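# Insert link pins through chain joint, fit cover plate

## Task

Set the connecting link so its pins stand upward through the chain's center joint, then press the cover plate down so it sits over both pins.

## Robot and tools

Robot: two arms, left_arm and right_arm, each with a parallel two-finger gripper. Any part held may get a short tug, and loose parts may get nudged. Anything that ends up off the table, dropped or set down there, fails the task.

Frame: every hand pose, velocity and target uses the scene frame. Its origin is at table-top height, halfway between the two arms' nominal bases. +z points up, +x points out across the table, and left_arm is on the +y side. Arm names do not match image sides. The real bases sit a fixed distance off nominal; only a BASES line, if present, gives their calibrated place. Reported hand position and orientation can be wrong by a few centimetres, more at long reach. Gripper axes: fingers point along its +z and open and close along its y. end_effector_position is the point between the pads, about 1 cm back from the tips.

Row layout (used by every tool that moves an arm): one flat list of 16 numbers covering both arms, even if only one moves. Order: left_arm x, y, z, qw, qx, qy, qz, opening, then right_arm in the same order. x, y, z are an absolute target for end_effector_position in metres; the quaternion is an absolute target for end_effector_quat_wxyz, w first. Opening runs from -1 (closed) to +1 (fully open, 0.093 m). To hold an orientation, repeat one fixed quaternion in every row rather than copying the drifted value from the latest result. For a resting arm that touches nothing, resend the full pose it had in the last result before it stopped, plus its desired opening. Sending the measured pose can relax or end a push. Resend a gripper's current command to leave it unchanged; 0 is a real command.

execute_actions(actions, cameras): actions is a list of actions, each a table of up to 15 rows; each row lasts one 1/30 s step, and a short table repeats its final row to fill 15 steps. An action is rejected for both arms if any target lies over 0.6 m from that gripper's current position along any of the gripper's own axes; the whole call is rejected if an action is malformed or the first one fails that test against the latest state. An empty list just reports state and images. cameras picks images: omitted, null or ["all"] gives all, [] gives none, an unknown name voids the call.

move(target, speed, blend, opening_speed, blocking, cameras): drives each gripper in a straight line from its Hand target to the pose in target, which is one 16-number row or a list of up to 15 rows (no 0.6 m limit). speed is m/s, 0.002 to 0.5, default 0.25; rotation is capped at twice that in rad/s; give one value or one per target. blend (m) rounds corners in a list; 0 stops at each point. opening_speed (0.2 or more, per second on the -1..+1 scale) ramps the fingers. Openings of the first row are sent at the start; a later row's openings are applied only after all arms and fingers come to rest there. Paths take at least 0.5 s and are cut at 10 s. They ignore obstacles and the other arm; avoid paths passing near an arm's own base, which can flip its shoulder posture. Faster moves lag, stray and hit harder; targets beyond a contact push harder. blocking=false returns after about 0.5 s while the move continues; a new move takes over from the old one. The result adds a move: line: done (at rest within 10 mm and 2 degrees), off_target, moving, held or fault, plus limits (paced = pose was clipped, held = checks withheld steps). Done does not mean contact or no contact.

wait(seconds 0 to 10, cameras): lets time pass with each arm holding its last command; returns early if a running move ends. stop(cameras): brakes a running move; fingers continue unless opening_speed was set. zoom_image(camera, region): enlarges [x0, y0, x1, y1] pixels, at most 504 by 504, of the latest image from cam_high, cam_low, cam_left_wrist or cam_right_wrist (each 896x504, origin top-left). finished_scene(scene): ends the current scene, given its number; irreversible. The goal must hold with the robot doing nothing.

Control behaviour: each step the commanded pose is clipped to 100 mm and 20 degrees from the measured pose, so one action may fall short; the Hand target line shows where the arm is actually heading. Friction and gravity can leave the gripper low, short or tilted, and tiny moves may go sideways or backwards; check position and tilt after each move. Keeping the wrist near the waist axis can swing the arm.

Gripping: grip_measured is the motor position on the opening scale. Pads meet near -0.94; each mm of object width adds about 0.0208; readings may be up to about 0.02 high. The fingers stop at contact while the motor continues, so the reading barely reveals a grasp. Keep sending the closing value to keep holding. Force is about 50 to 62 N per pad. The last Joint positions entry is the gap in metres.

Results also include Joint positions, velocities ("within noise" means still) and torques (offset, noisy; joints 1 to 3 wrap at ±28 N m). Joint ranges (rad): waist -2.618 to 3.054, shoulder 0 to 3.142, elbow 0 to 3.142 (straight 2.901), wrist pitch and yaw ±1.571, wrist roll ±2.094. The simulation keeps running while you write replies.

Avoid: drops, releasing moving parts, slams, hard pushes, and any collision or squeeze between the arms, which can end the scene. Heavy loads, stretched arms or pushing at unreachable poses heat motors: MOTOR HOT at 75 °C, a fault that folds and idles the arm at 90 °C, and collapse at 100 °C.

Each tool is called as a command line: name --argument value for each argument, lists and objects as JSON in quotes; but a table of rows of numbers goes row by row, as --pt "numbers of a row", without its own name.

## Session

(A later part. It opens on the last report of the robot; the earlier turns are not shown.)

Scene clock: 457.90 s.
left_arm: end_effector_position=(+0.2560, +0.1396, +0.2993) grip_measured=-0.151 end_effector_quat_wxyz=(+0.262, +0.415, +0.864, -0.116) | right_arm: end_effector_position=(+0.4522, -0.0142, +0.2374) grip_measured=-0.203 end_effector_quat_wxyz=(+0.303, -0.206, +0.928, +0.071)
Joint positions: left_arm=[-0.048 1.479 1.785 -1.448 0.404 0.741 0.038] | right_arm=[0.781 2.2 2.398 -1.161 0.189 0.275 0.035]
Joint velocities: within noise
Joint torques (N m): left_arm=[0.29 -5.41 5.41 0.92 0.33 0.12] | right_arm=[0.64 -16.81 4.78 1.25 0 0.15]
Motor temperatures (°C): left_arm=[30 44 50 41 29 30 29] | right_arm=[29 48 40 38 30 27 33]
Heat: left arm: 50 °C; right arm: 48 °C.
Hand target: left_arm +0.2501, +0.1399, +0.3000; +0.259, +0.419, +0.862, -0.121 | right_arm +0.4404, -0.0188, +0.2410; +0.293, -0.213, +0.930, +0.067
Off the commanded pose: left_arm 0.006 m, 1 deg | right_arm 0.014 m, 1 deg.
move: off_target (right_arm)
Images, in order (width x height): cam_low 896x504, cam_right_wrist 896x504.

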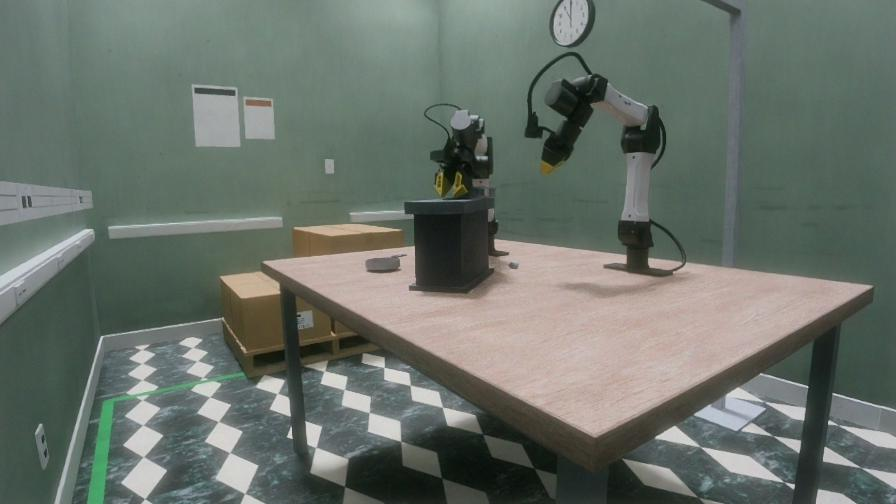

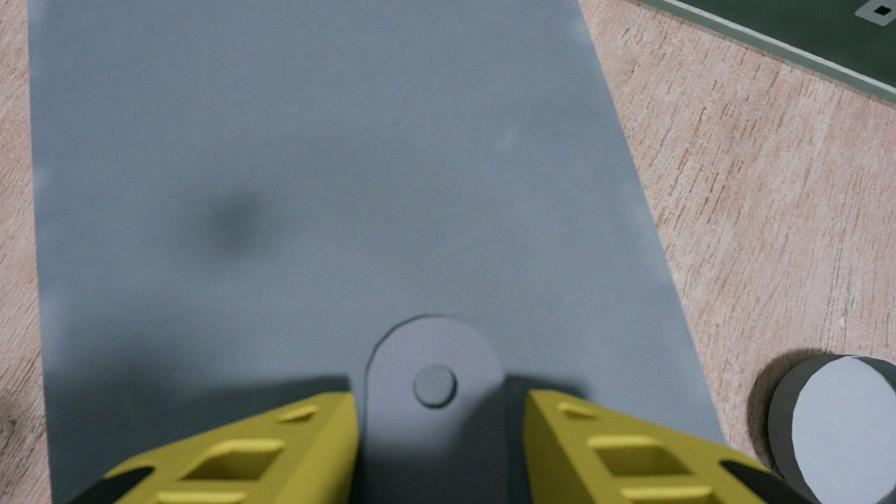

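move --target '[0.25,0.14,0.30,0.2588,0.4188,0.8624,-0.1208,-0.15,0.440,-0.019,0.241,0.2931,-0.2130,0.9297,0.0671,-0.7]' --opening_speed 0.4 --cameras '["cam_right_wrist"]'

move --target '[0.25,0.14,0.30,0.2588,0.4188,0.8624,-0.1208,-0.15,0.436,-0.019,0.265,0.2931,-0.2130,0.9297,0.0671,-0.7]' --speed 0.04 --cameras '["cam_right_wrist"]'

Scene clock: 460.27 s.
left_arm: end_effector_position=(+0.2560, +0.1396, +0.2993) grip_measured=-0.151 end_effector_quat_wxyz=(+0.262, +0.415, +0.864, -0.116) | right_arm: end_effector_position=(+0.4527, -0.0137, +0.2378) grip_measured=-0.697 end_effector_quat_wxyz=(+0.304, -0.206, +0.927, +0.072)
Joint positions: left_arm=[-0.048 1.479 1.785 -1.448 0.404 0.741 0.038] | right_arm=[0.781 2.2 2.398 -1.158 0.189 0.275 0.012]
Joint velocities: within noise
Joint torques (N m): left_arm=[0.31 -5.44 5.41 0.92 0.34 0.12] | right_arm=[0.65 -16.8 4.81 1.22 0 0.15]
Motor temperatures (°C): left_arm=[30 44 50 41 29 30 29] | right_arm=[29 48 40 38 30 27 33]
Heat: left arm: 50 °C; right arm: 48 °C.
Hand target: left_arm +0.2501, +0.1399, +0.3000; +0.259, +0.419, +0.862, -0.121 | right_arm +0.4404, -0.0188, +0.2410; +0.293, -0.213, +0.930, +0.067
Off the commanded pose: left_arm 0.006 m, 1 deg | right_arm 0.014 m, 2 deg.
move: off_target (right_arm)
Images, in order (width x height): cam_right_wrist 896x504.

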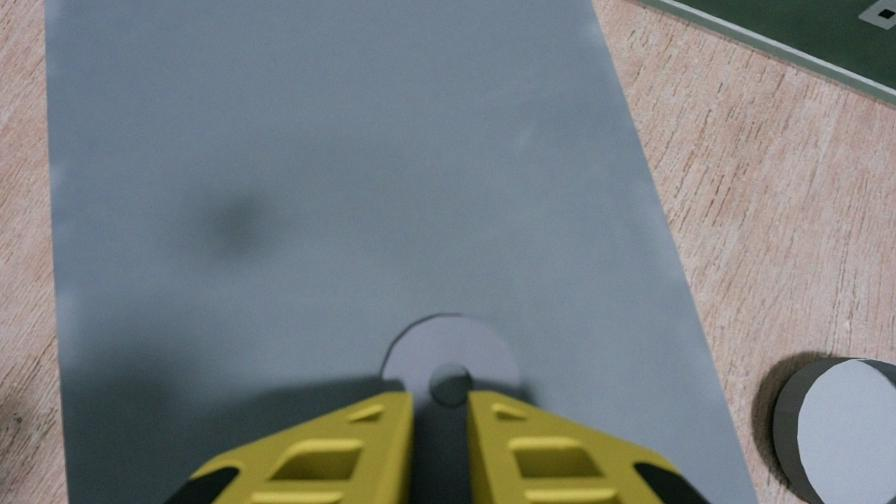

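Scene clock: 461.63 s.
left_arm: end_effector_position=(+0.2560, +0.1396, +0.2993) grip_measured=-0.151 end_effector_quat_wxyz=(+0.262, +0.415, +0.864, -0.116) | right_arm: end_effector_position=(+0.4379, -0.0251, +0.2743) grip_measured=-0.697 end_effector_quat_wxyz=(+0.304, -0.208, +0.927, +0.072)
Joint positions: left_arm=[-0.048 1.479 1.785 -1.448 0.404 0.741 0.038] | right_arm=[0.785 2.227 2.614 -1.348 0.189 0.275 0.012]
Joint velocities: within noise
Joint torques (N m): left_arm=[0.27 -5.44 5.39 0.92 0.34 0.11] | right_arm=[0.83 -10.39 7.98 1.4 0.03 0.2]
Motor temperatures (°C): left_arm=[30 44 50 41 29 30 29] | right_arm=[29 48 40 38 30 27 33]
Heat: left arm: 50 °C; right arm: 48 °C.
Hand target: left_arm +0.2501, +0.1399, +0.3000; +0.259, +0.419, +0.862, -0.121 | right_arm +0.4358, -0.0191, +0.2649; +0.294, -0.213, +0.929, +0.067
Off the commanded pose: left_arm 0.006 m, 1 deg | right_arm 0.011 m, 1 deg.
move: off_target (right_arm)
Images, in order (width x height): cam_right_wrist 896x504.

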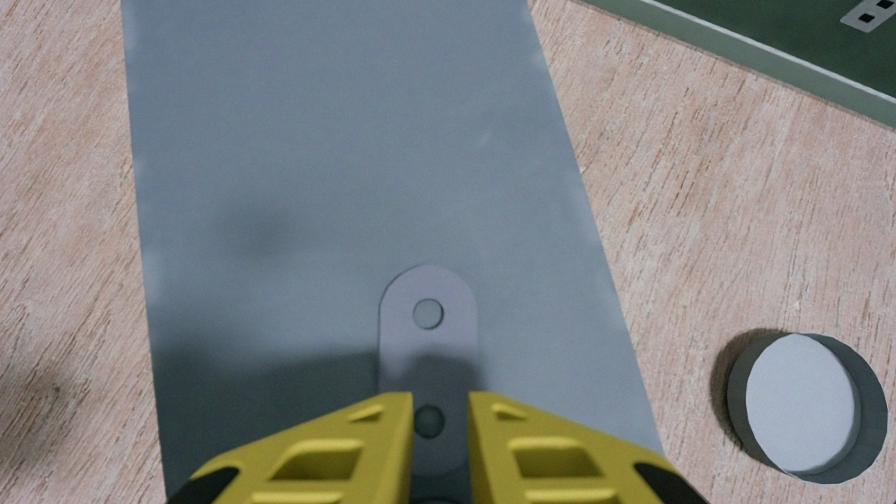

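move --target '[0.25,0.14,0.30,0.2588,0.4188,0.8624,-0.1208,-0.15,0.445,-0.016,0.252,0.3001,-0.2268,0.9236,0.0737,0.0]' --speed 0.04 --cameras '["cam_right_wrist"]'

Scene clock: 464.20 s.
left_arm: end_effector_position=(+0.2560, +0.1396, +0.2993) grip_measured=-0.151 end_effector_quat_wxyz=(+0.262, +0.415, +0.864, -0.116) | right_arm: end_effector_position=(+0.4468, -0.0143, +0.2462) grip_measured=-0.003 end_effector_quat_wxyz=(+0.297, -0.223, +0.926, +0.068)
Joint positions: left_arm=[-0.048 1.479 1.785 -1.448 0.404 0.741 0.038] | right_arm=[0.785 2.227 2.492 -1.24 0.181 0.248 0.045]
Joint velocities: within noise
Joint torques (N m): left_arm=[0.29 -5.42 5.41 0.92 0.34 0.12] | right_arm=[-0.27 -15.69 5.27 1.56 -0.07 0.05]
Motor temperatures (°C): left_arm=[30 43 50 41 29 30 29] | right_arm=[29 49 40 38 30 27 33]
Heat: left arm: 50 °C; right arm: 49 °C.
Hand target: left_arm +0.2501, +0.1399, +0.3000; +0.259, +0.419, +0.862, -0.121 | right_arm +0.4449, -0.0159, +0.2519; +0.300, -0.227, +0.924, +0.073
Off the commanded pose: left_arm 0.006 m, 1 deg | right_arm 0.006 m, 1 deg.
move: done
Images, in order (width x height): cam_right_wrist 896x504.

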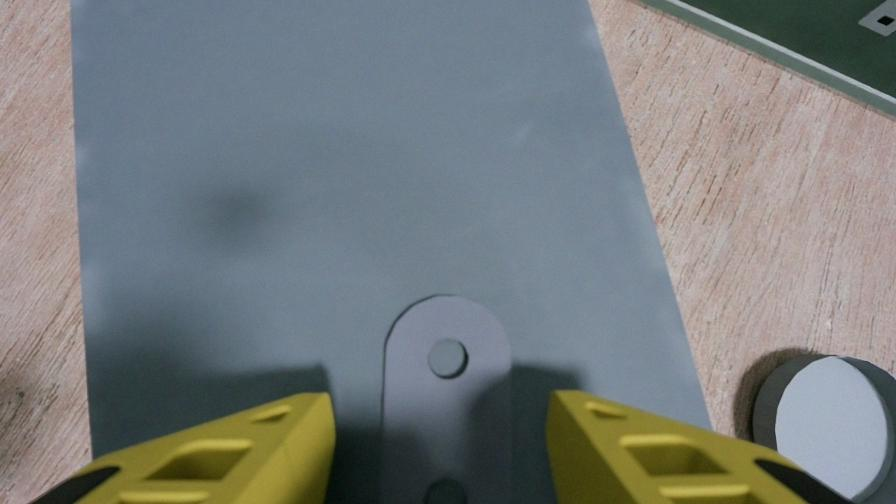

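move --target '[0.25,0.14,0.30,0.2588,0.4188,0.8624,-0.1208,-0.15,0.449,-0.015,0.239,0.3001,-0.2268,0.9236,0.0737,0.0]' --speed 0.03 --cameras '["cam_right_wrist"]'

Scene clock: 465.77 s.
left_arm: end_effector_position=(+0.2560, +0.1396, +0.2993) grip_measured=-0.151 end_effector_quat_wxyz=(+0.262, +0.415, +0.864, -0.116) | right_arm: end_effector_position=(+0.4545, -0.0068, +0.2334) grip_measured=-0.003 end_effector_quat_wxyz=(+0.306, -0.222, +0.923, +0.073)
Joint positions: left_arm=[-0.048 1.479 1.785 -1.448 0.404 0.741 0.038] | right_arm=[0.785 2.217 2.404 -1.141 0.181 0.247 0.045]
Joint velocities: within noise
Joint torques (N m): left_arm=[0.29 -5.44 5.39 0.92 0.33 0.12] | right_arm=[-0.62 -17.06 4.85 1.38 -0.11 0.05]
Motor temperatures (°C): left_arm=[30 43 50 41 29 30 29] | right_arm=[29 49 40 38 30 27 33]
Heat: left arm: 50 °C; right arm: 49 °C.
Hand target: left_arm +0.2501, +0.1399, +0.3000; +0.259, +0.419, +0.862, -0.121 | right_arm +0.4491, -0.0147, +0.2390; +0.300, -0.227, +0.924, +0.074
Off the commanded pose: left_arm 0.006 m, 1 deg | right_arm 0.011 m, 1 deg.
move: off_target (right_arm)
Images, in order (width x height): cam_right_wrist 896x504.

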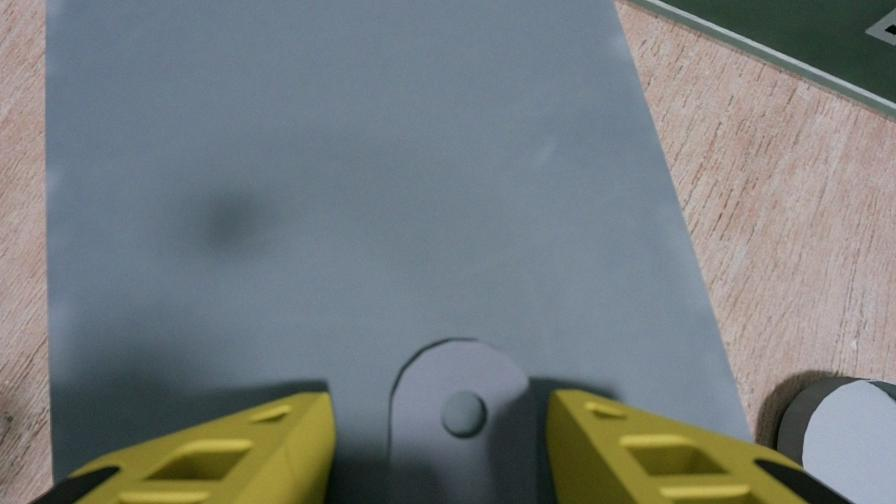

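move --target '[0.25,0.14,0.30,0.2588,0.4188,0.8624,-0.1208,-0.15,0.447,-0.023,0.236,0.3001,-0.2268,0.9236,0.0737,0.0]' --speed 0.03 --cameras '["cam_right_wrist"]'

Scene clock: 467.17 s.
left_arm: end_effector_position=(+0.2560, +0.1396, +0.2993) grip_measured=-0.151 end_effector_quat_wxyz=(+0.262, +0.415, +0.864, -0.116) | right_arm: end_effector_position=(+0.4560, -0.0104, +0.2333) grip_measured=-0.002 end_effector_quat_wxyz=(+0.315, -0.219, +0.920, +0.080)
Joint positions: left_arm=[-0.048 1.479 1.785 -1.448 0.404 0.741 0.038] | right_arm=[0.776 2.166 2.305 -1.068 0.173 0.242 0.045]
Joint velocities: within noise
Joint torques (N m): left_arm=[0.29 -5.41 5.39 0.92 0.33 0.12] | right_arm=[-0.69 -17.03 4.86 1.2 -0.1 0.01]
Motor temperatures (°C): left_arm=[30 43 50 41 29 30 29] | right_arm=[29 50 40 38 30 27 33]
Heat: left arm: 50 °C; right arm: 50 °C.
Hand target: left_arm +0.2501, +0.1399, +0.3000; +0.259, +0.419, +0.862, -0.121 | right_arm +0.4473, -0.0226, +0.2360; +0.300, -0.227, +0.924, +0.074
Off the commanded pose: left_arm 0.006 m, 1 deg | right_arm 0.016 m, 2 deg.
move: off_target (right_arm)
Images, in order (width x height): cam_right_wrist 896x504.

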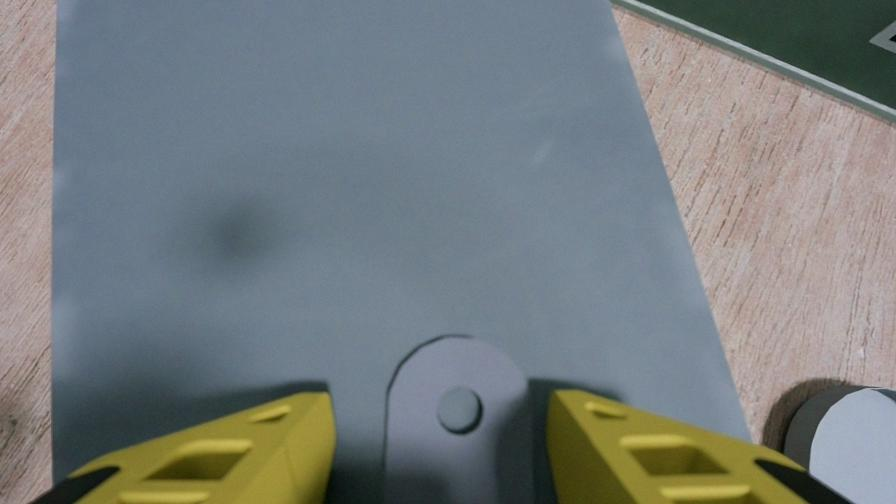

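move --target '[0.25,0.14,0.30,0.2588,0.4188,0.8624,-0.1208,-0.15,0.446,-0.020,0.245,0.3001,-0.2268,0.9236,0.0737,0.0]' --speed 0.03 --cameras '["cam_right_wrist"]'

Scene clock: 468.93 s.
left_arm: end_effector_position=(+0.2560, +0.1396, +0.2993) grip_measured=-0.151 end_effector_quat_wxyz=(+0.262, +0.415, +0.864, -0.116) | right_arm: end_effector_position=(+0.4487, -0.0176, +0.2392) grip_measured=-0.002 end_effector_quat_wxyz=(+0.302, -0.222, +0.924, +0.073)
Joint positions: left_arm=[-0.048 1.479 1.785 -1.448 0.404 0.741 0.038] | right_arm=[0.776 2.166 2.349 -1.142 0.173 0.241 0.045]
Joint velocities: within noise
Joint torques (N m): left_arm=[0.27 -5.45 5.39 0.92 0.34 0.11] | right_arm=[-0.18 -14 8.31 1.32 -0.06 0.07]
Motor temperatures (°C): left_arm=[30 43 50 41 29 30 29] | right_arm=[29 50 40 38 30 27 33]
Heat: left arm: 50 °C; right arm: 50 °C.
Hand target: left_arm +0.2501, +0.1399, +0.3000; +0.259, +0.419, +0.862, -0.121 | right_arm +0.4460, -0.0200, +0.2450; +0.301, -0.227, +0.923, +0.074
Off the commanded pose: left_arm 0.006 m, 1 deg | right_arm 0.007 m, 1 deg.
move: done
Images, in order (width x height): cam_right_wrist 896x504.

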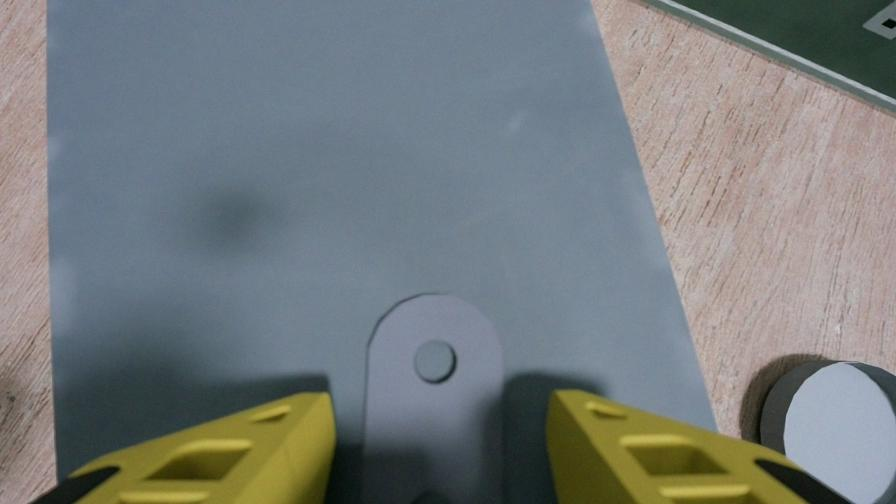

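move --target '[0.25,0.14,0.30,0.2588,0.4188,0.8624,-0.1208,-0.15,0.445,-0.020,0.238,0.3001,-0.2268,0.9236,0.0737,0.0]' --speed 0.02 --cameras '["cam_right_wrist"]'

Scene clock: 470.33 s.
left_arm: end_effector_position=(+0.2560, +0.1396, +0.2993) grip_measured=-0.151 end_effector_quat_wxyz=(+0.262, +0.415, +0.864, -0.116) | right_arm: end_effector_position=(+0.4527, -0.0137, +0.2352) grip_measured=-0.002 end_effector_quat_wxyz=(+0.308, -0.221, +0.922, +0.076)
Joint positions: left_arm=[-0.048 1.479 1.785 -1.448 0.404 0.741 0.038] | right_arm=[0.776 2.166 2.322 -1.101 0.173 0.241 0.045]
Joint velocities: within noise
Joint torques (N m): left_arm=[0.31 -5.42 5.41 0.93 0.34 0.12] | right_arm=[-0.09 -16.18 5.16 1.36 -0.06 0.09]
Motor temperatures (°C): left_arm=[30 43 50 41 29 30 29] | right_arm=[29 50 40 38 30 27 33]
Heat: left arm: 50 °C; right arm: 50 °C.
Hand target: left_arm +0.2501, +0.1399, +0.3000; +0.259, +0.419, +0.862, -0.121 | right_arm +0.4452, -0.0198, +0.2381; +0.300, -0.227, +0.924, +0.074
Off the commanded pose: left_arm 0.006 m, 1 deg | right_arm 0.010 m, 1 deg.
move: done
Images, in order (width x height): cam_right_wrist 896x504.

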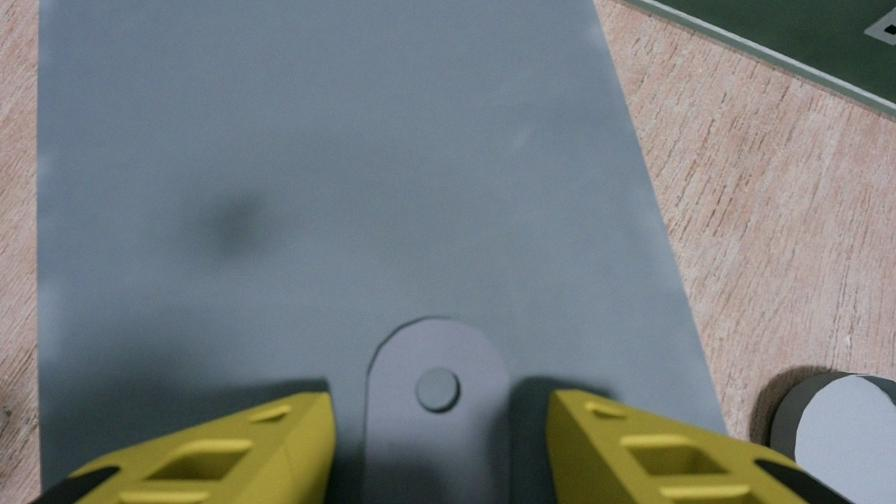

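move --target '[0.25,0.14,0.30,0.2588,0.4188,0.8624,-0.1208,-0.15,0.442,-0.021,0.234,0.3001,-0.2268,0.9236,0.0737,0.0]' --speed 0.02 --cameras '["cam_right_wrist"]'

Scene clock: 471.47 s.
left_arm: end_effector_position=(+0.2560, +0.1396, +0.2993) grip_measured=-0.151 end_effector_quat_wxyz=(+0.262, +0.415, +0.864, -0.116) | right_arm: end_effector_position=(+0.4541, -0.0123, +0.2332) grip_measured=-0.002 end_effector_quat_wxyz=(+0.316, -0.220, +0.920, +0.081)
Joint positions: left_arm=[-0.048 1.479 1.785 -1.448 0.404 0.741 0.038] | right_arm=[0.776 2.146 2.27 -1.051 0.173 0.241 0.045]
Joint velocities: within noise
Joint torques (N m): left_arm=[0.27 -5.41 5.39 0.91 0.34 0.12] | right_arm=[0.16 -16.59 4.86 1.2 -0.05 0.11]
Motor temperatures (°C): left_arm=[30 43 50 41 29 30 29] | right_arm=[29 51 40 38 30 27 33]
Heat: left arm: 50 °C; right arm: 51 °C.
Hand target: left_arm +0.2501, +0.1399, +0.3000; +0.259, +0.419, +0.862, -0.121 | right_arm +0.4425, -0.0207, +0.2340; +0.300, -0.227, +0.924, +0.074
Off the commanded pose: left_arm 0.006 m, 1 deg | right_arm 0.015 m, 2 deg.
move: off_target (right_arm)
Images, in order (width x height): cam_right_wrist 896x504.

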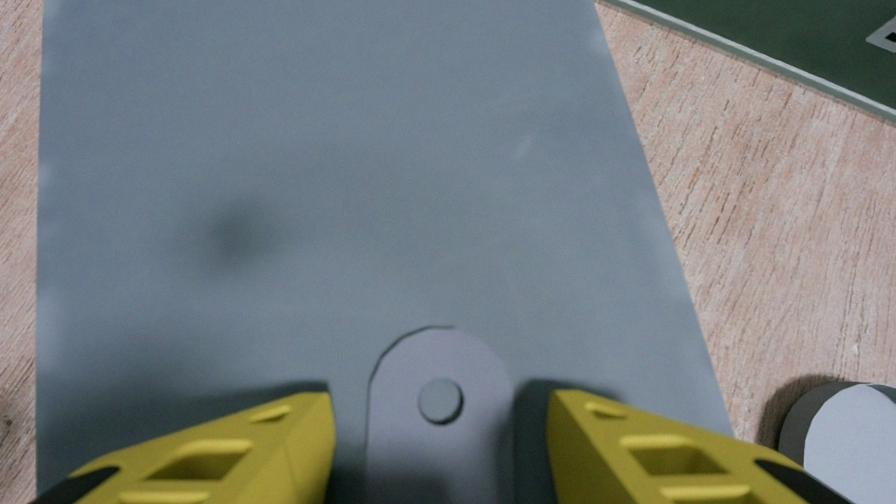

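move --pt "0.25 0.14 0.30 0.2588 0.4188 0.8624 -0.1208 -0.15 0.444 -0.020 0.2365 0.3001 -0.2268 0.9236 0.0737 0.0" --pt "0.25 0.14 0.30 0.2588 0.4188 0.8624 -0.1208 -0.15 0.444 -0.020 0.2365 0.3001 -0.2268 0.9236 0.0737 -0.65" --speed 0.02 --opening_speed 0.5 --cameras '["cam_right_wrist"]'

Scene clock: 474.20 s.
left_arm: end_effector_position=(+0.2560, +0.1396, +0.2993) grip_measured=-0.151 end_effector_quat_wxyz=(+0.262, +0.415, +0.864, -0.116) | right_arm: end_effector_position=(+0.4543, -0.0121, +0.2332) grip_measured=-0.458 end_effector_quat_wxyz=(+0.316, -0.219, +0.919, +0.081)
Joint positions: left_arm=[-0.048 1.479 1.785 -1.448 0.404 0.741 0.038] | right_arm=[0.776 2.146 2.27 -1.049 0.173 0.241 0.023]
Joint velocities: within noise
Joint torques (N m): left_arm=[0.27 -5.42 5.39 0.92 0.34 0.12] | right_arm=[0.02 -15.1 7.71 1.05 -0.04 0.09]
Motor temperatures (°C): left_arm=[30 43 50 41 29 30 29] | right_arm=[29 51 40 38 30 27 33]
Heat: left arm: 50 °C; right arm: 51 °C.
Hand target: left_arm +0.2501, +0.1399, +0.3000; +0.259, +0.419, +0.862, -0.121 | right_arm +0.4443, -0.0198, +0.2364; +0.301, -0.227, +0.923, +0.074
Off the commanded pose: left_arm 0.006 m, 1 deg | right_arm 0.013 m, 2 deg.
move: off_target (right_arm); target 2's new opening was sent with right_arm's hand 0.013 m and 2 deg from that target
Images, in order (width x height): cam_right_wrist 896x504.

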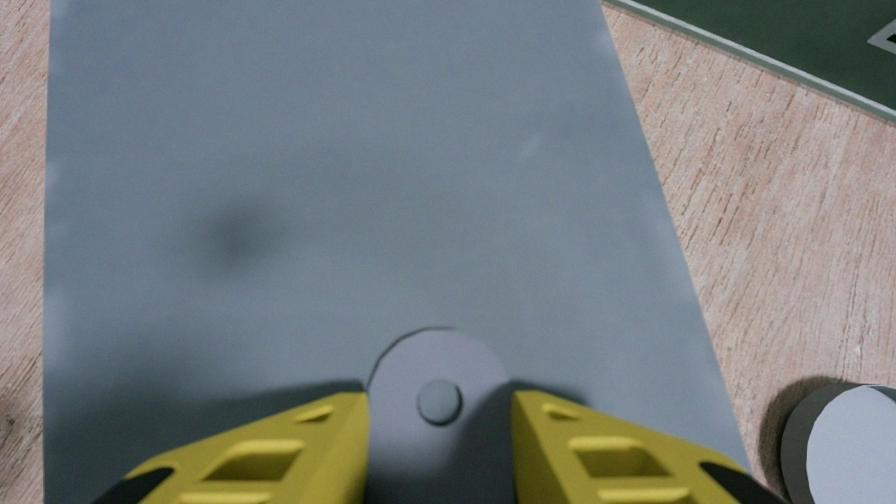

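move --pt "0.25 0.14 0.30 0.2588 0.4188 0.8624 -0.1208 -0.15 0.444 -0.020 0.275 0.3173 -0.2127 0.9213 0.0733 -0.65" --pt "0.25 0.14 0.30 0.2588 0.4188 0.8624 -0.1208 -0.15 0.393 -0.041 0.272 0.3173 -0.2127 0.9213 0.0733 -0.65" --speed 0.05 --cameras '["cam_right_wrist"]'

Scene clock: 477.03 s.
left_arm: end_effector_position=(+0.2560, +0.1396, +0.2993) grip_measured=-0.151 end_effector_quat_wxyz=(+0.262, +0.415, +0.864, -0.116) | right_arm: end_effector_position=(+0.4037, -0.0380, +0.2653) grip_measured=-0.458 end_effector_quat_wxyz=(+0.318, -0.211, +0.922, +0.070)
Joint positions: left_arm=[-0.048 1.479 1.785 -1.448 0.404 0.741 0.038] | right_arm=[0.828 1.942 2.102 -1.103 0.229 0.296 0.023]
Joint velocities: within noise
Joint torques (N m): left_arm=[0.27 -5.42 5.42 0.92 0.34 0.12] | right_arm=[0.85 -14.78 5.18 1.43 0.05 0.24]
Motor temperatures (°C): left_arm=[30 43 50 41 29 30 29] | right_arm=[29 52 40 38 30 27 33]
Heat: left arm: 50 °C; right arm: 52 °C.
Hand target: left_arm +0.2501, +0.1399, +0.3000; +0.259, +0.419, +0.862, -0.121 | right_arm +0.3933, -0.0410, +0.2718; +0.317, -0.213, +0.921, +0.073
Off the commanded pose: left_arm 0.006 m, 1 deg | right_arm 0.013 m, 0 deg.
move: off_target (right_arm)
Images, in order (width x height): cam_right_wrist 896x504.

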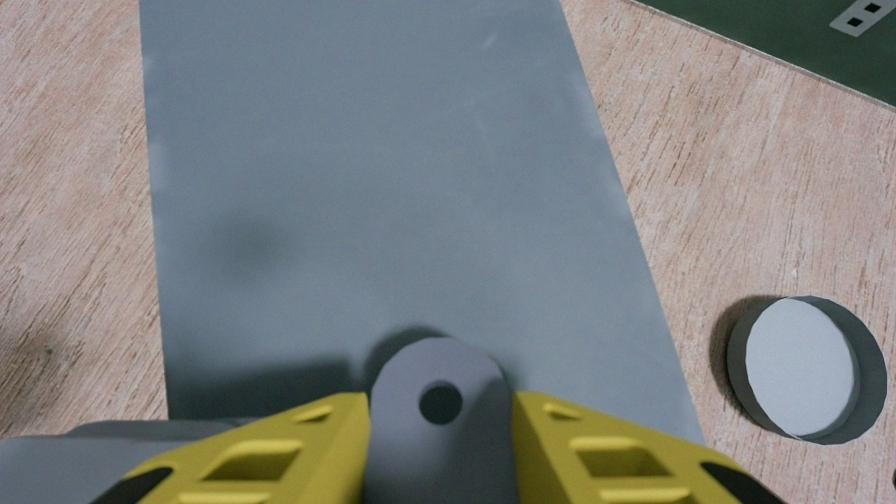

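move --target '[0.25,0.14,0.30,0.2588,0.4188,0.8624,-0.1208,-0.15,0.389,-0.044,0.285,0.3173,-0.2127,0.9213,0.0733,-0.65]' --speed 0.05 --cameras '["cam_right_wrist","cam_high"]'

Scene clock: 479.23 s.
left_arm: end_effector_position=(+0.2560, +0.1396, +0.2993) grip_measured=-0.151 end_effector_quat_wxyz=(+0.262, +0.415, +0.864, -0.116) | right_arm: end_effector_position=(+0.3977, -0.0404, +0.2685) grip_measured=-0.458 end_effector_quat_wxyz=(+0.311, -0.215, +0.924, +0.067)
Joint positions: left_arm=[-0.048 1.479 1.785 -1.448 0.404 0.741 0.038] | right_arm=[0.834 1.942 2.127 -1.146 0.229 0.297 0.023]
Joint velocities: within noise
Joint torques (N m): left_arm=[0.28 -5.42 5.41 0.92 0.34 0.11] | right_arm=[0.61 -14.28 8.27 1.3 0.06 0.24]
Motor temperatures (°C): left_arm=[30 43 50 40 29 30 29] | right_arm=[29 52 40 38 30 27 33]
Heat: left arm: 50 °C; right arm: 52 °C.
Hand target: left_arm +0.2501, +0.1399, +0.3000; +0.259, +0.419, +0.862, -0.121 | right_arm +0.3892, -0.0441, +0.2848; +0.318, -0.213, +0.921, +0.074
Off the commanded pose: left_arm 0.006 m, 1 deg | right_arm 0.019 m, 1 deg.
move: off_target (right_arm)
Images, in order (width x height): cam_high 896x504, cam_right_wrist 896x504.

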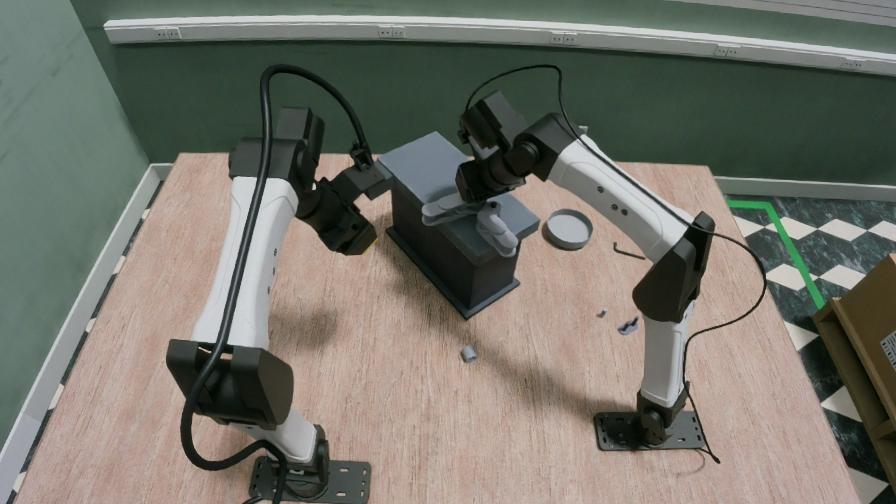

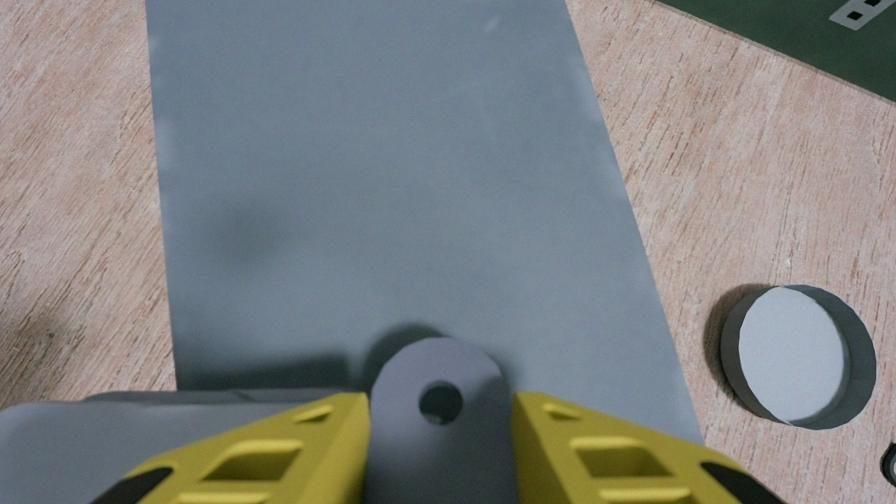

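move --target '[0.25,0.14,0.30,0.2588,0.4188,0.8624,-0.1208,-0.15,0.380,-0.050,0.305,0.3173,-0.2127,0.9213,0.0733,-0.65]' --speed 0.08 --cameras '["cam_right_wrist"]'

Scene clock: 480.67 s.
left_arm: end_effector_position=(+0.2560, +0.1396, +0.2993) grip_measured=-0.151 end_effector_quat_wxyz=(+0.262, +0.415, +0.864, -0.116) | right_arm: end_effector_position=(+0.3856, -0.0486, +0.2881) grip_measured=-0.458 end_effector_quat_wxyz=(+0.304, -0.217, +0.926, +0.064)
Joint positions: left_arm=[-0.048 1.479 1.785 -1.448 0.404 0.741 0.038] | right_arm=[0.841 1.942 2.224 -1.26 0.229 0.302 0.023]
Joint velocities: within noise
Joint torques (N m): left_arm=[0.28 -5.45 5.42 0.92 0.34 0.12] | right_arm=[0.61 -13.42 8.14 1.37 0.1 0.26]
Motor temperatures (°C): left_arm=[30 43 50 40 29 30 29] | right_arm=[29 52 40 38 30 27 33]
Heat: left arm: 50 °C; right arm: 52 °C.
Hand target: left_arm +0.2501, +0.1399, +0.3000; +0.259, +0.419, +0.862, -0.121 | right_arm +0.3801, -0.0502, +0.3049; +0.318, -0.213, +0.921, +0.074
Off the commanded pose: left_arm 0.006 m, 1 deg | right_arm 0.018 m, 2 deg.
move: off_target (right_arm)
Images, in order (width x height): cam_right_wrist 896x504.

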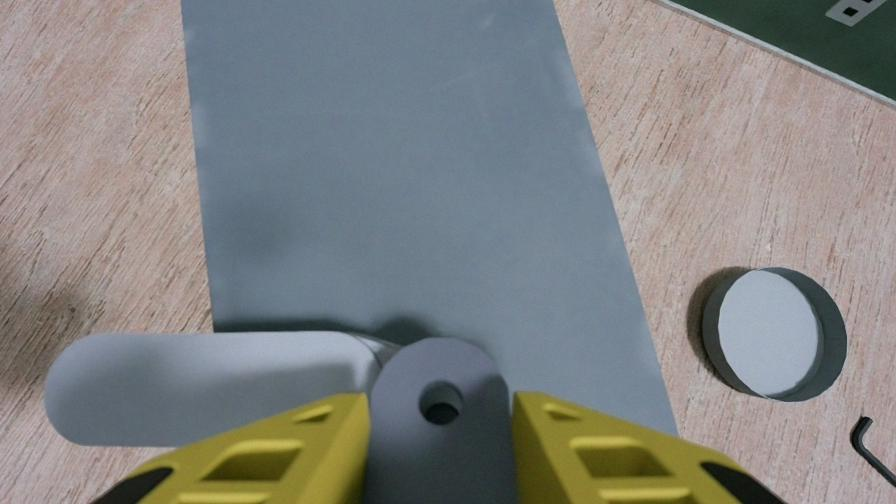

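zoom_image --camera "cam_right_wrist" --region '[340, 310, 540, 450]'

execute_actions --actions '[]' --cameras '["cam_high"]'

zoom_image --camera "cam_high" --region '[370, 130, 560, 330]'

Scaled by 2.520 from the camera's 896x504 image, which has a finer 1280x720 frame.

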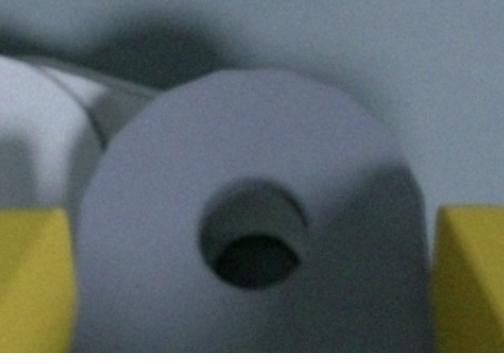

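Scene clock: 481.20 s.
left_arm: end_effector_position=(+0.2560, +0.1396, +0.2993) grip_measured=-0.151 end_effector_quat_wxyz=(+0.262, +0.415, +0.864, -0.116) | right_arm: end_effector_position=(+0.3855, -0.0487, +0.2880) grip_measured=-0.458 end_effector_quat_wxyz=(+0.303, -0.217, +0.926, +0.064)
Joint positions: left_arm=[-0.048 1.479 1.785 -1.448 0.404 0.741 0.038] | right_arm=[0.841 1.942 2.224 -1.261 0.229 0.303 0.023]
Joint velocities: within noise
Joint torques (N m): left_arm=[0.31 -5.42 5.44 0.92 0.34 0.12] | right_arm=[0.61 -13.45 8.13 1.43 0.09 0.25]
Motor temperatures (°C): left_arm=[30 43 50 40 29 30 29] | right_arm=[29 52 40 38 30 27 33]
Heat: left arm: 50 °C; right arm: 52 °C.
Hand target: left_arm +0.2501, +0.1399, +0.3000; +0.259, +0.419, +0.862, -0.121 | right_arm +0.3800, -0.0503, +0.3048; +0.317, -0.213, +0.921, +0.074
Tool commands: left_gripper/opening=-0.15 right_gripper/opening=-0.65
Off the commanded pose: left_arm 0.006 m, 1 deg | right_arm 0.018 m, 2 deg.
Images, in order (width x height): cam_high 896x504.

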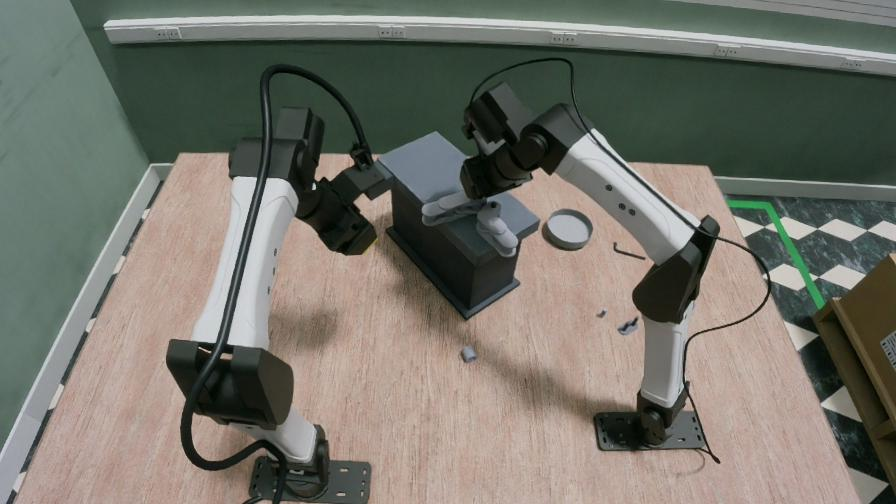

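Scaled by 2.520 from the camera's 896x504 image, which has a finer 1280x720 frame.

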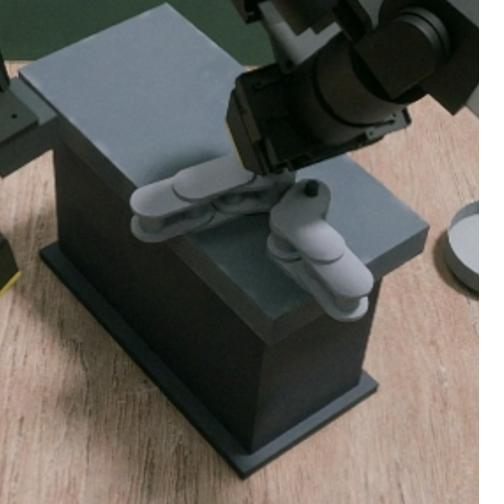

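move --target '[0.25,0.14,0.30,0.2588,0.4188,0.8624,-0.1208,-0.15,0.330,-0.073,0.315,0.2549,-0.2157,0.9416,0.0578,-0.65]' --speed 0.12 --cameras '["cam_right_wrist"]'

Scene clock: 483.30 s.
left_arm: end_effector_position=(+0.2560, +0.1396, +0.2993) grip_measured=-0.151 end_effector_quat_wxyz=(+0.262, +0.415, +0.864, -0.116) | right_arm: end_effector_position=(+0.3382, -0.0703, +0.2965) grip_measured=-0.458 end_effector_quat_wxyz=(+0.241, -0.219, +0.945, +0.040)
Joint positions: left_arm=[-0.048 1.479 1.785 -1.448 0.404 0.741 0.038] | right_arm=[0.889 1.935 2.338 -1.53 0.225 0.374 0.023]
Joint velocities: within noise
Joint torques (N m): left_arm=[0.31 -5.44 5.39 0.92 0.34 0.13] | right_arm=[0.51 -13.61 7.46 1.14 -0.02 0.26]
Motor temperatures (°C): left_arm=[30 43 50 40 29 30 29] | right_arm=[29 52 40 38 30 27 33]
Heat: left arm: 50 °C; right arm: 52 °C.
Hand target: left_arm +0.2501, +0.1399, +0.3000; +0.259, +0.419, +0.862, -0.121 | right_arm +0.3300, -0.0732, +0.3145; +0.255, -0.216, +0.941, +0.058
Off the commanded pose: left_arm 0.006 m, 1 deg | right_arm 0.020 m, 3 deg.
move: off_target (right_arm)
Images, in order (width x height): cam_right_wrist 896x504.

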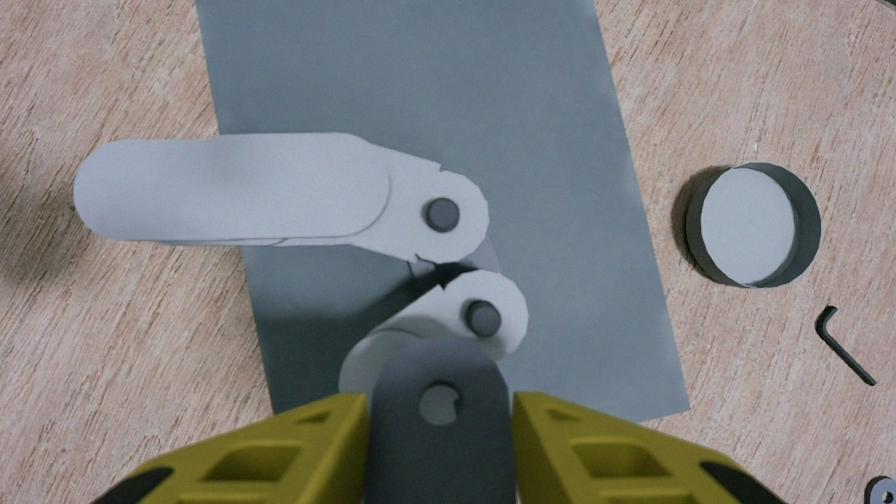

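move --target '[0.25,0.14,0.30,0.2588,0.4188,0.8624,-0.1208,-0.15,0.360,-0.074,0.312,0.3024,-0.3503,0.8782,0.1206,-0.65]' --speed 0.1 --cameras '["cam_right_wrist","cam_high"]'

Scene clock: 487.60 s.
left_arm: end_effector_position=(+0.2560, +0.1396, +0.2993) grip_measured=-0.151 end_effector_quat_wxyz=(+0.262, +0.415, +0.864, -0.116) | right_arm: end_effector_position=(+0.3631, -0.0689, +0.2984) grip_measured=-0.458 end_effector_quat_wxyz=(+0.286, -0.350, +0.885, +0.112)
Joint positions: left_arm=[-0.048 1.479 1.785 -1.448 0.404 0.741 0.038] | right_arm=[0.762 1.789 2.062 -1.22 0.003 -0.001 0.023]
Joint velocities: within noise
Joint torques (N m): left_arm=[0.28 -5.44 5.41 0.92 0.34 0.12] | right_arm=[-0.61 -13.35 5.44 1.71 -0.18 0.11]
Motor temperatures (°C): left_arm=[30 43 50 40 29 30 29] | right_arm=[29 53 40 38 30 27 33]
Heat: left arm: 50 °C; right arm: 53 °C.
Hand target: left_arm +0.2501, +0.1399, +0.3000; +0.259, +0.419, +0.862, -0.121 | right_arm +0.3599, -0.0740, +0.3117; +0.302, -0.350, +0.878, +0.120
Off the commanded pose: left_arm 0.006 m, 1 deg | right_arm 0.015 m, 2 deg.
move: off_target (right_arm)
Images, in order (width x height): cam_high 896x504, cam_right_wrist 896x504.

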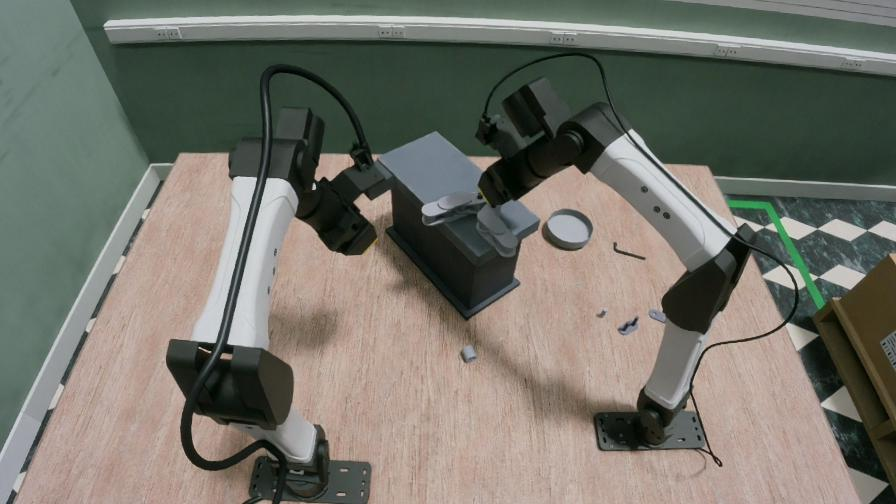

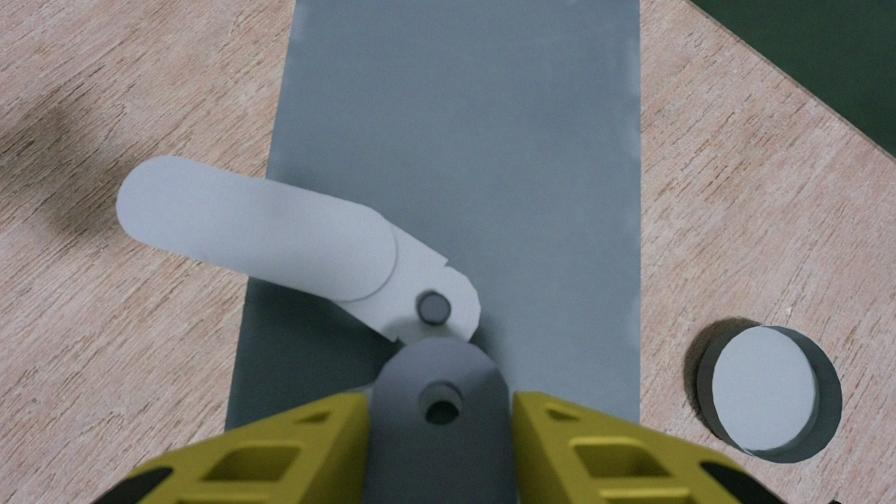

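zoom_image --camera "cam_right_wrist" --region '[340, 290, 540, 430]'

Scaled by 2.520 from the camera's 896x504 image, which has a finer 1280x720 frame.

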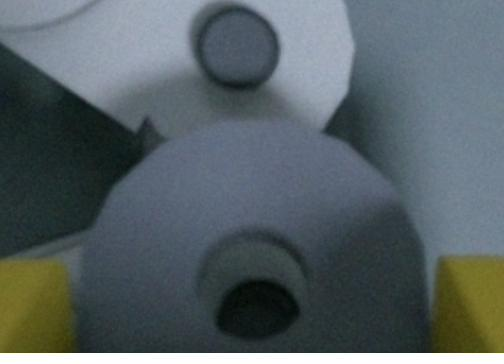

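move --target '[0.25,0.14,0.30,0.2588,0.4188,0.8624,-0.1208,-0.15,0.374,-0.057,0.305,0.2963,-0.3921,0.8604,0.1350,-0.65]' --speed 0.05 --cameras '["cam_right_wrist"]'

zoom_image --camera "cam_right_wrist" --region '[340, 290, 540, 430]'

Scene clock: 490.93 s.
left_arm: end_effector_position=(+0.2560, +0.1396, +0.2993) grip_measured=-0.151 end_effector_quat_wxyz=(+0.262, +0.415, +0.864, -0.116) | right_arm: end_effector_position=(+0.3672, -0.0605, +0.3037) grip_measured=-0.458 end_effector_quat_wxyz=(+0.292, -0.391, +0.863, +0.131)
Joint positions: left_arm=[-0.048 1.479 1.785 -1.448 0.404 0.741 0.038] | right_arm=[0.743 1.811 2.097 -1.208 -0.069 -0.092 0.023]
Joint velocities: within noise
Joint torques (N m): left_arm=[0.28 -5.41 5.41 0.92 0.34 0.12] | right_arm=[-0.68 -7.66 8.55 1.69 -0.23 0.11]
Motor temperatures (°C): left_arm=[30 43 50 40 29 30 29] | right_arm=[29 53 40 38 30 27 33]
Heat: left arm: 50 °C; right arm: 53 °C.
Hand target: left_arm +0.2501, +0.1399, +0.3000; +0.259, +0.419, +0.862, -0.121 | right_arm +0.3739, -0.0573, +0.3049; +0.297, -0.392, +0.860, +0.135
Off the commanded pose: left_arm 0.006 m, 1 deg | right_arm 0.008 m, 1 deg.
move: done
Images, in order (width x height): cam_right_wrist 896x504.

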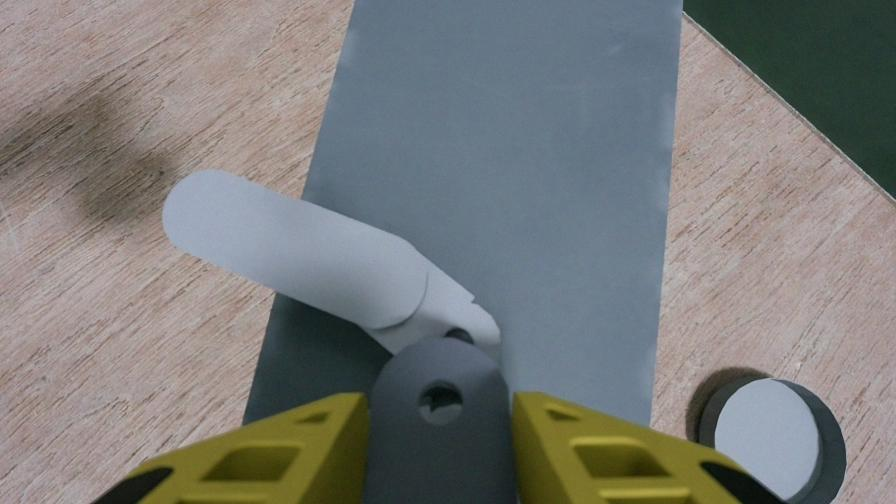

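Scaled by 2.520 from the camera's 896x504 image, which has a finer 1280x720 frame.

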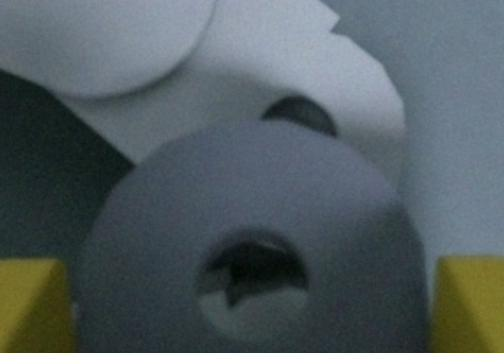

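move --target '[0.25,0.14,0.30,0.2588,0.4188,0.8624,-0.1208,-0.15,0.383,-0.052,0.296,0.2963,-0.3921,0.8604,0.1350,-0.65]' --speed 0.03 --cameras '["cam_right_wrist"]'

zoom_image --camera "cam_right_wrist" --region '[340, 290, 540, 430]'

Scene clock: 492.80 s.
left_arm: end_effector_position=(+0.2560, +0.1396, +0.2993) grip_measured=-0.151 end_effector_quat_wxyz=(+0.262, +0.415, +0.864, -0.116) | right_arm: end_effector_position=(+0.3757, -0.0555, +0.2979) grip_measured=-0.458 end_effector_quat_wxyz=(+0.294, -0.391, +0.862, +0.132)
Joint positions: left_arm=[-0.048 1.479 1.785 -1.448 0.404 0.741 0.038] | right_arm=[0.736 1.834 2.097 -1.18 -0.073 -0.098 0.023]
Joint velocities: within noise
Joint torques (N m): left_arm=[0.28 -5.44 5.39 0.92 0.34 0.12] | right_arm=[-0.68 -7.91 7.84 1.73 -0.21 0.07]
Motor temperatures (°C): left_arm=[30 43 50 40 29 30 29] | right_arm=[29 53 40 38 30 27 34]
Heat: left arm: 50 °C; right arm: 53 °C.
Hand target: left_arm +0.2501, +0.1399, +0.3000; +0.259, +0.419, +0.862, -0.121 | right_arm +0.3828, -0.0523, +0.2959; +0.296, -0.392, +0.860, +0.135
Off the commanded pose: left_arm 0.006 m, 1 deg | right_arm 0.008 m, 0 deg.
move: done
Images, in order (width x height): cam_right_wrist 896x504.

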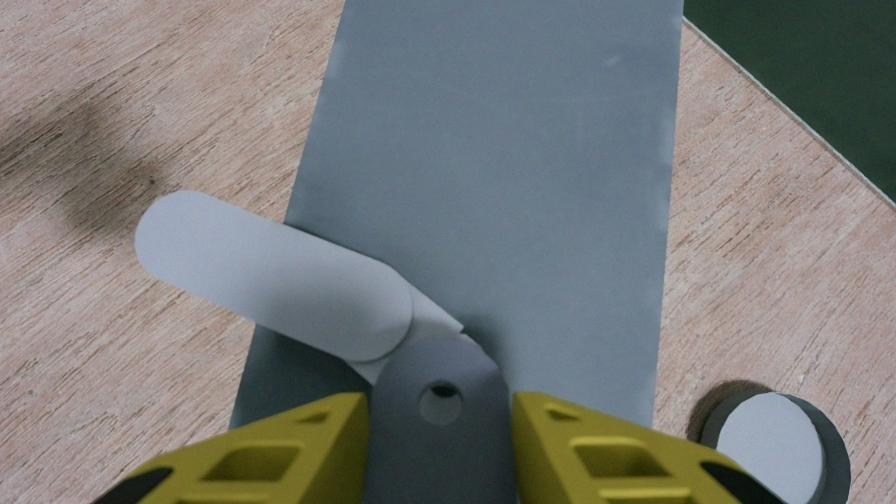

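Scaled by 2.520 from the camera's 896x504 image, which has a finer 1280x720 frame.

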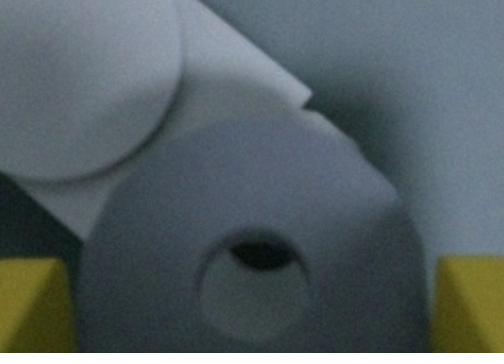

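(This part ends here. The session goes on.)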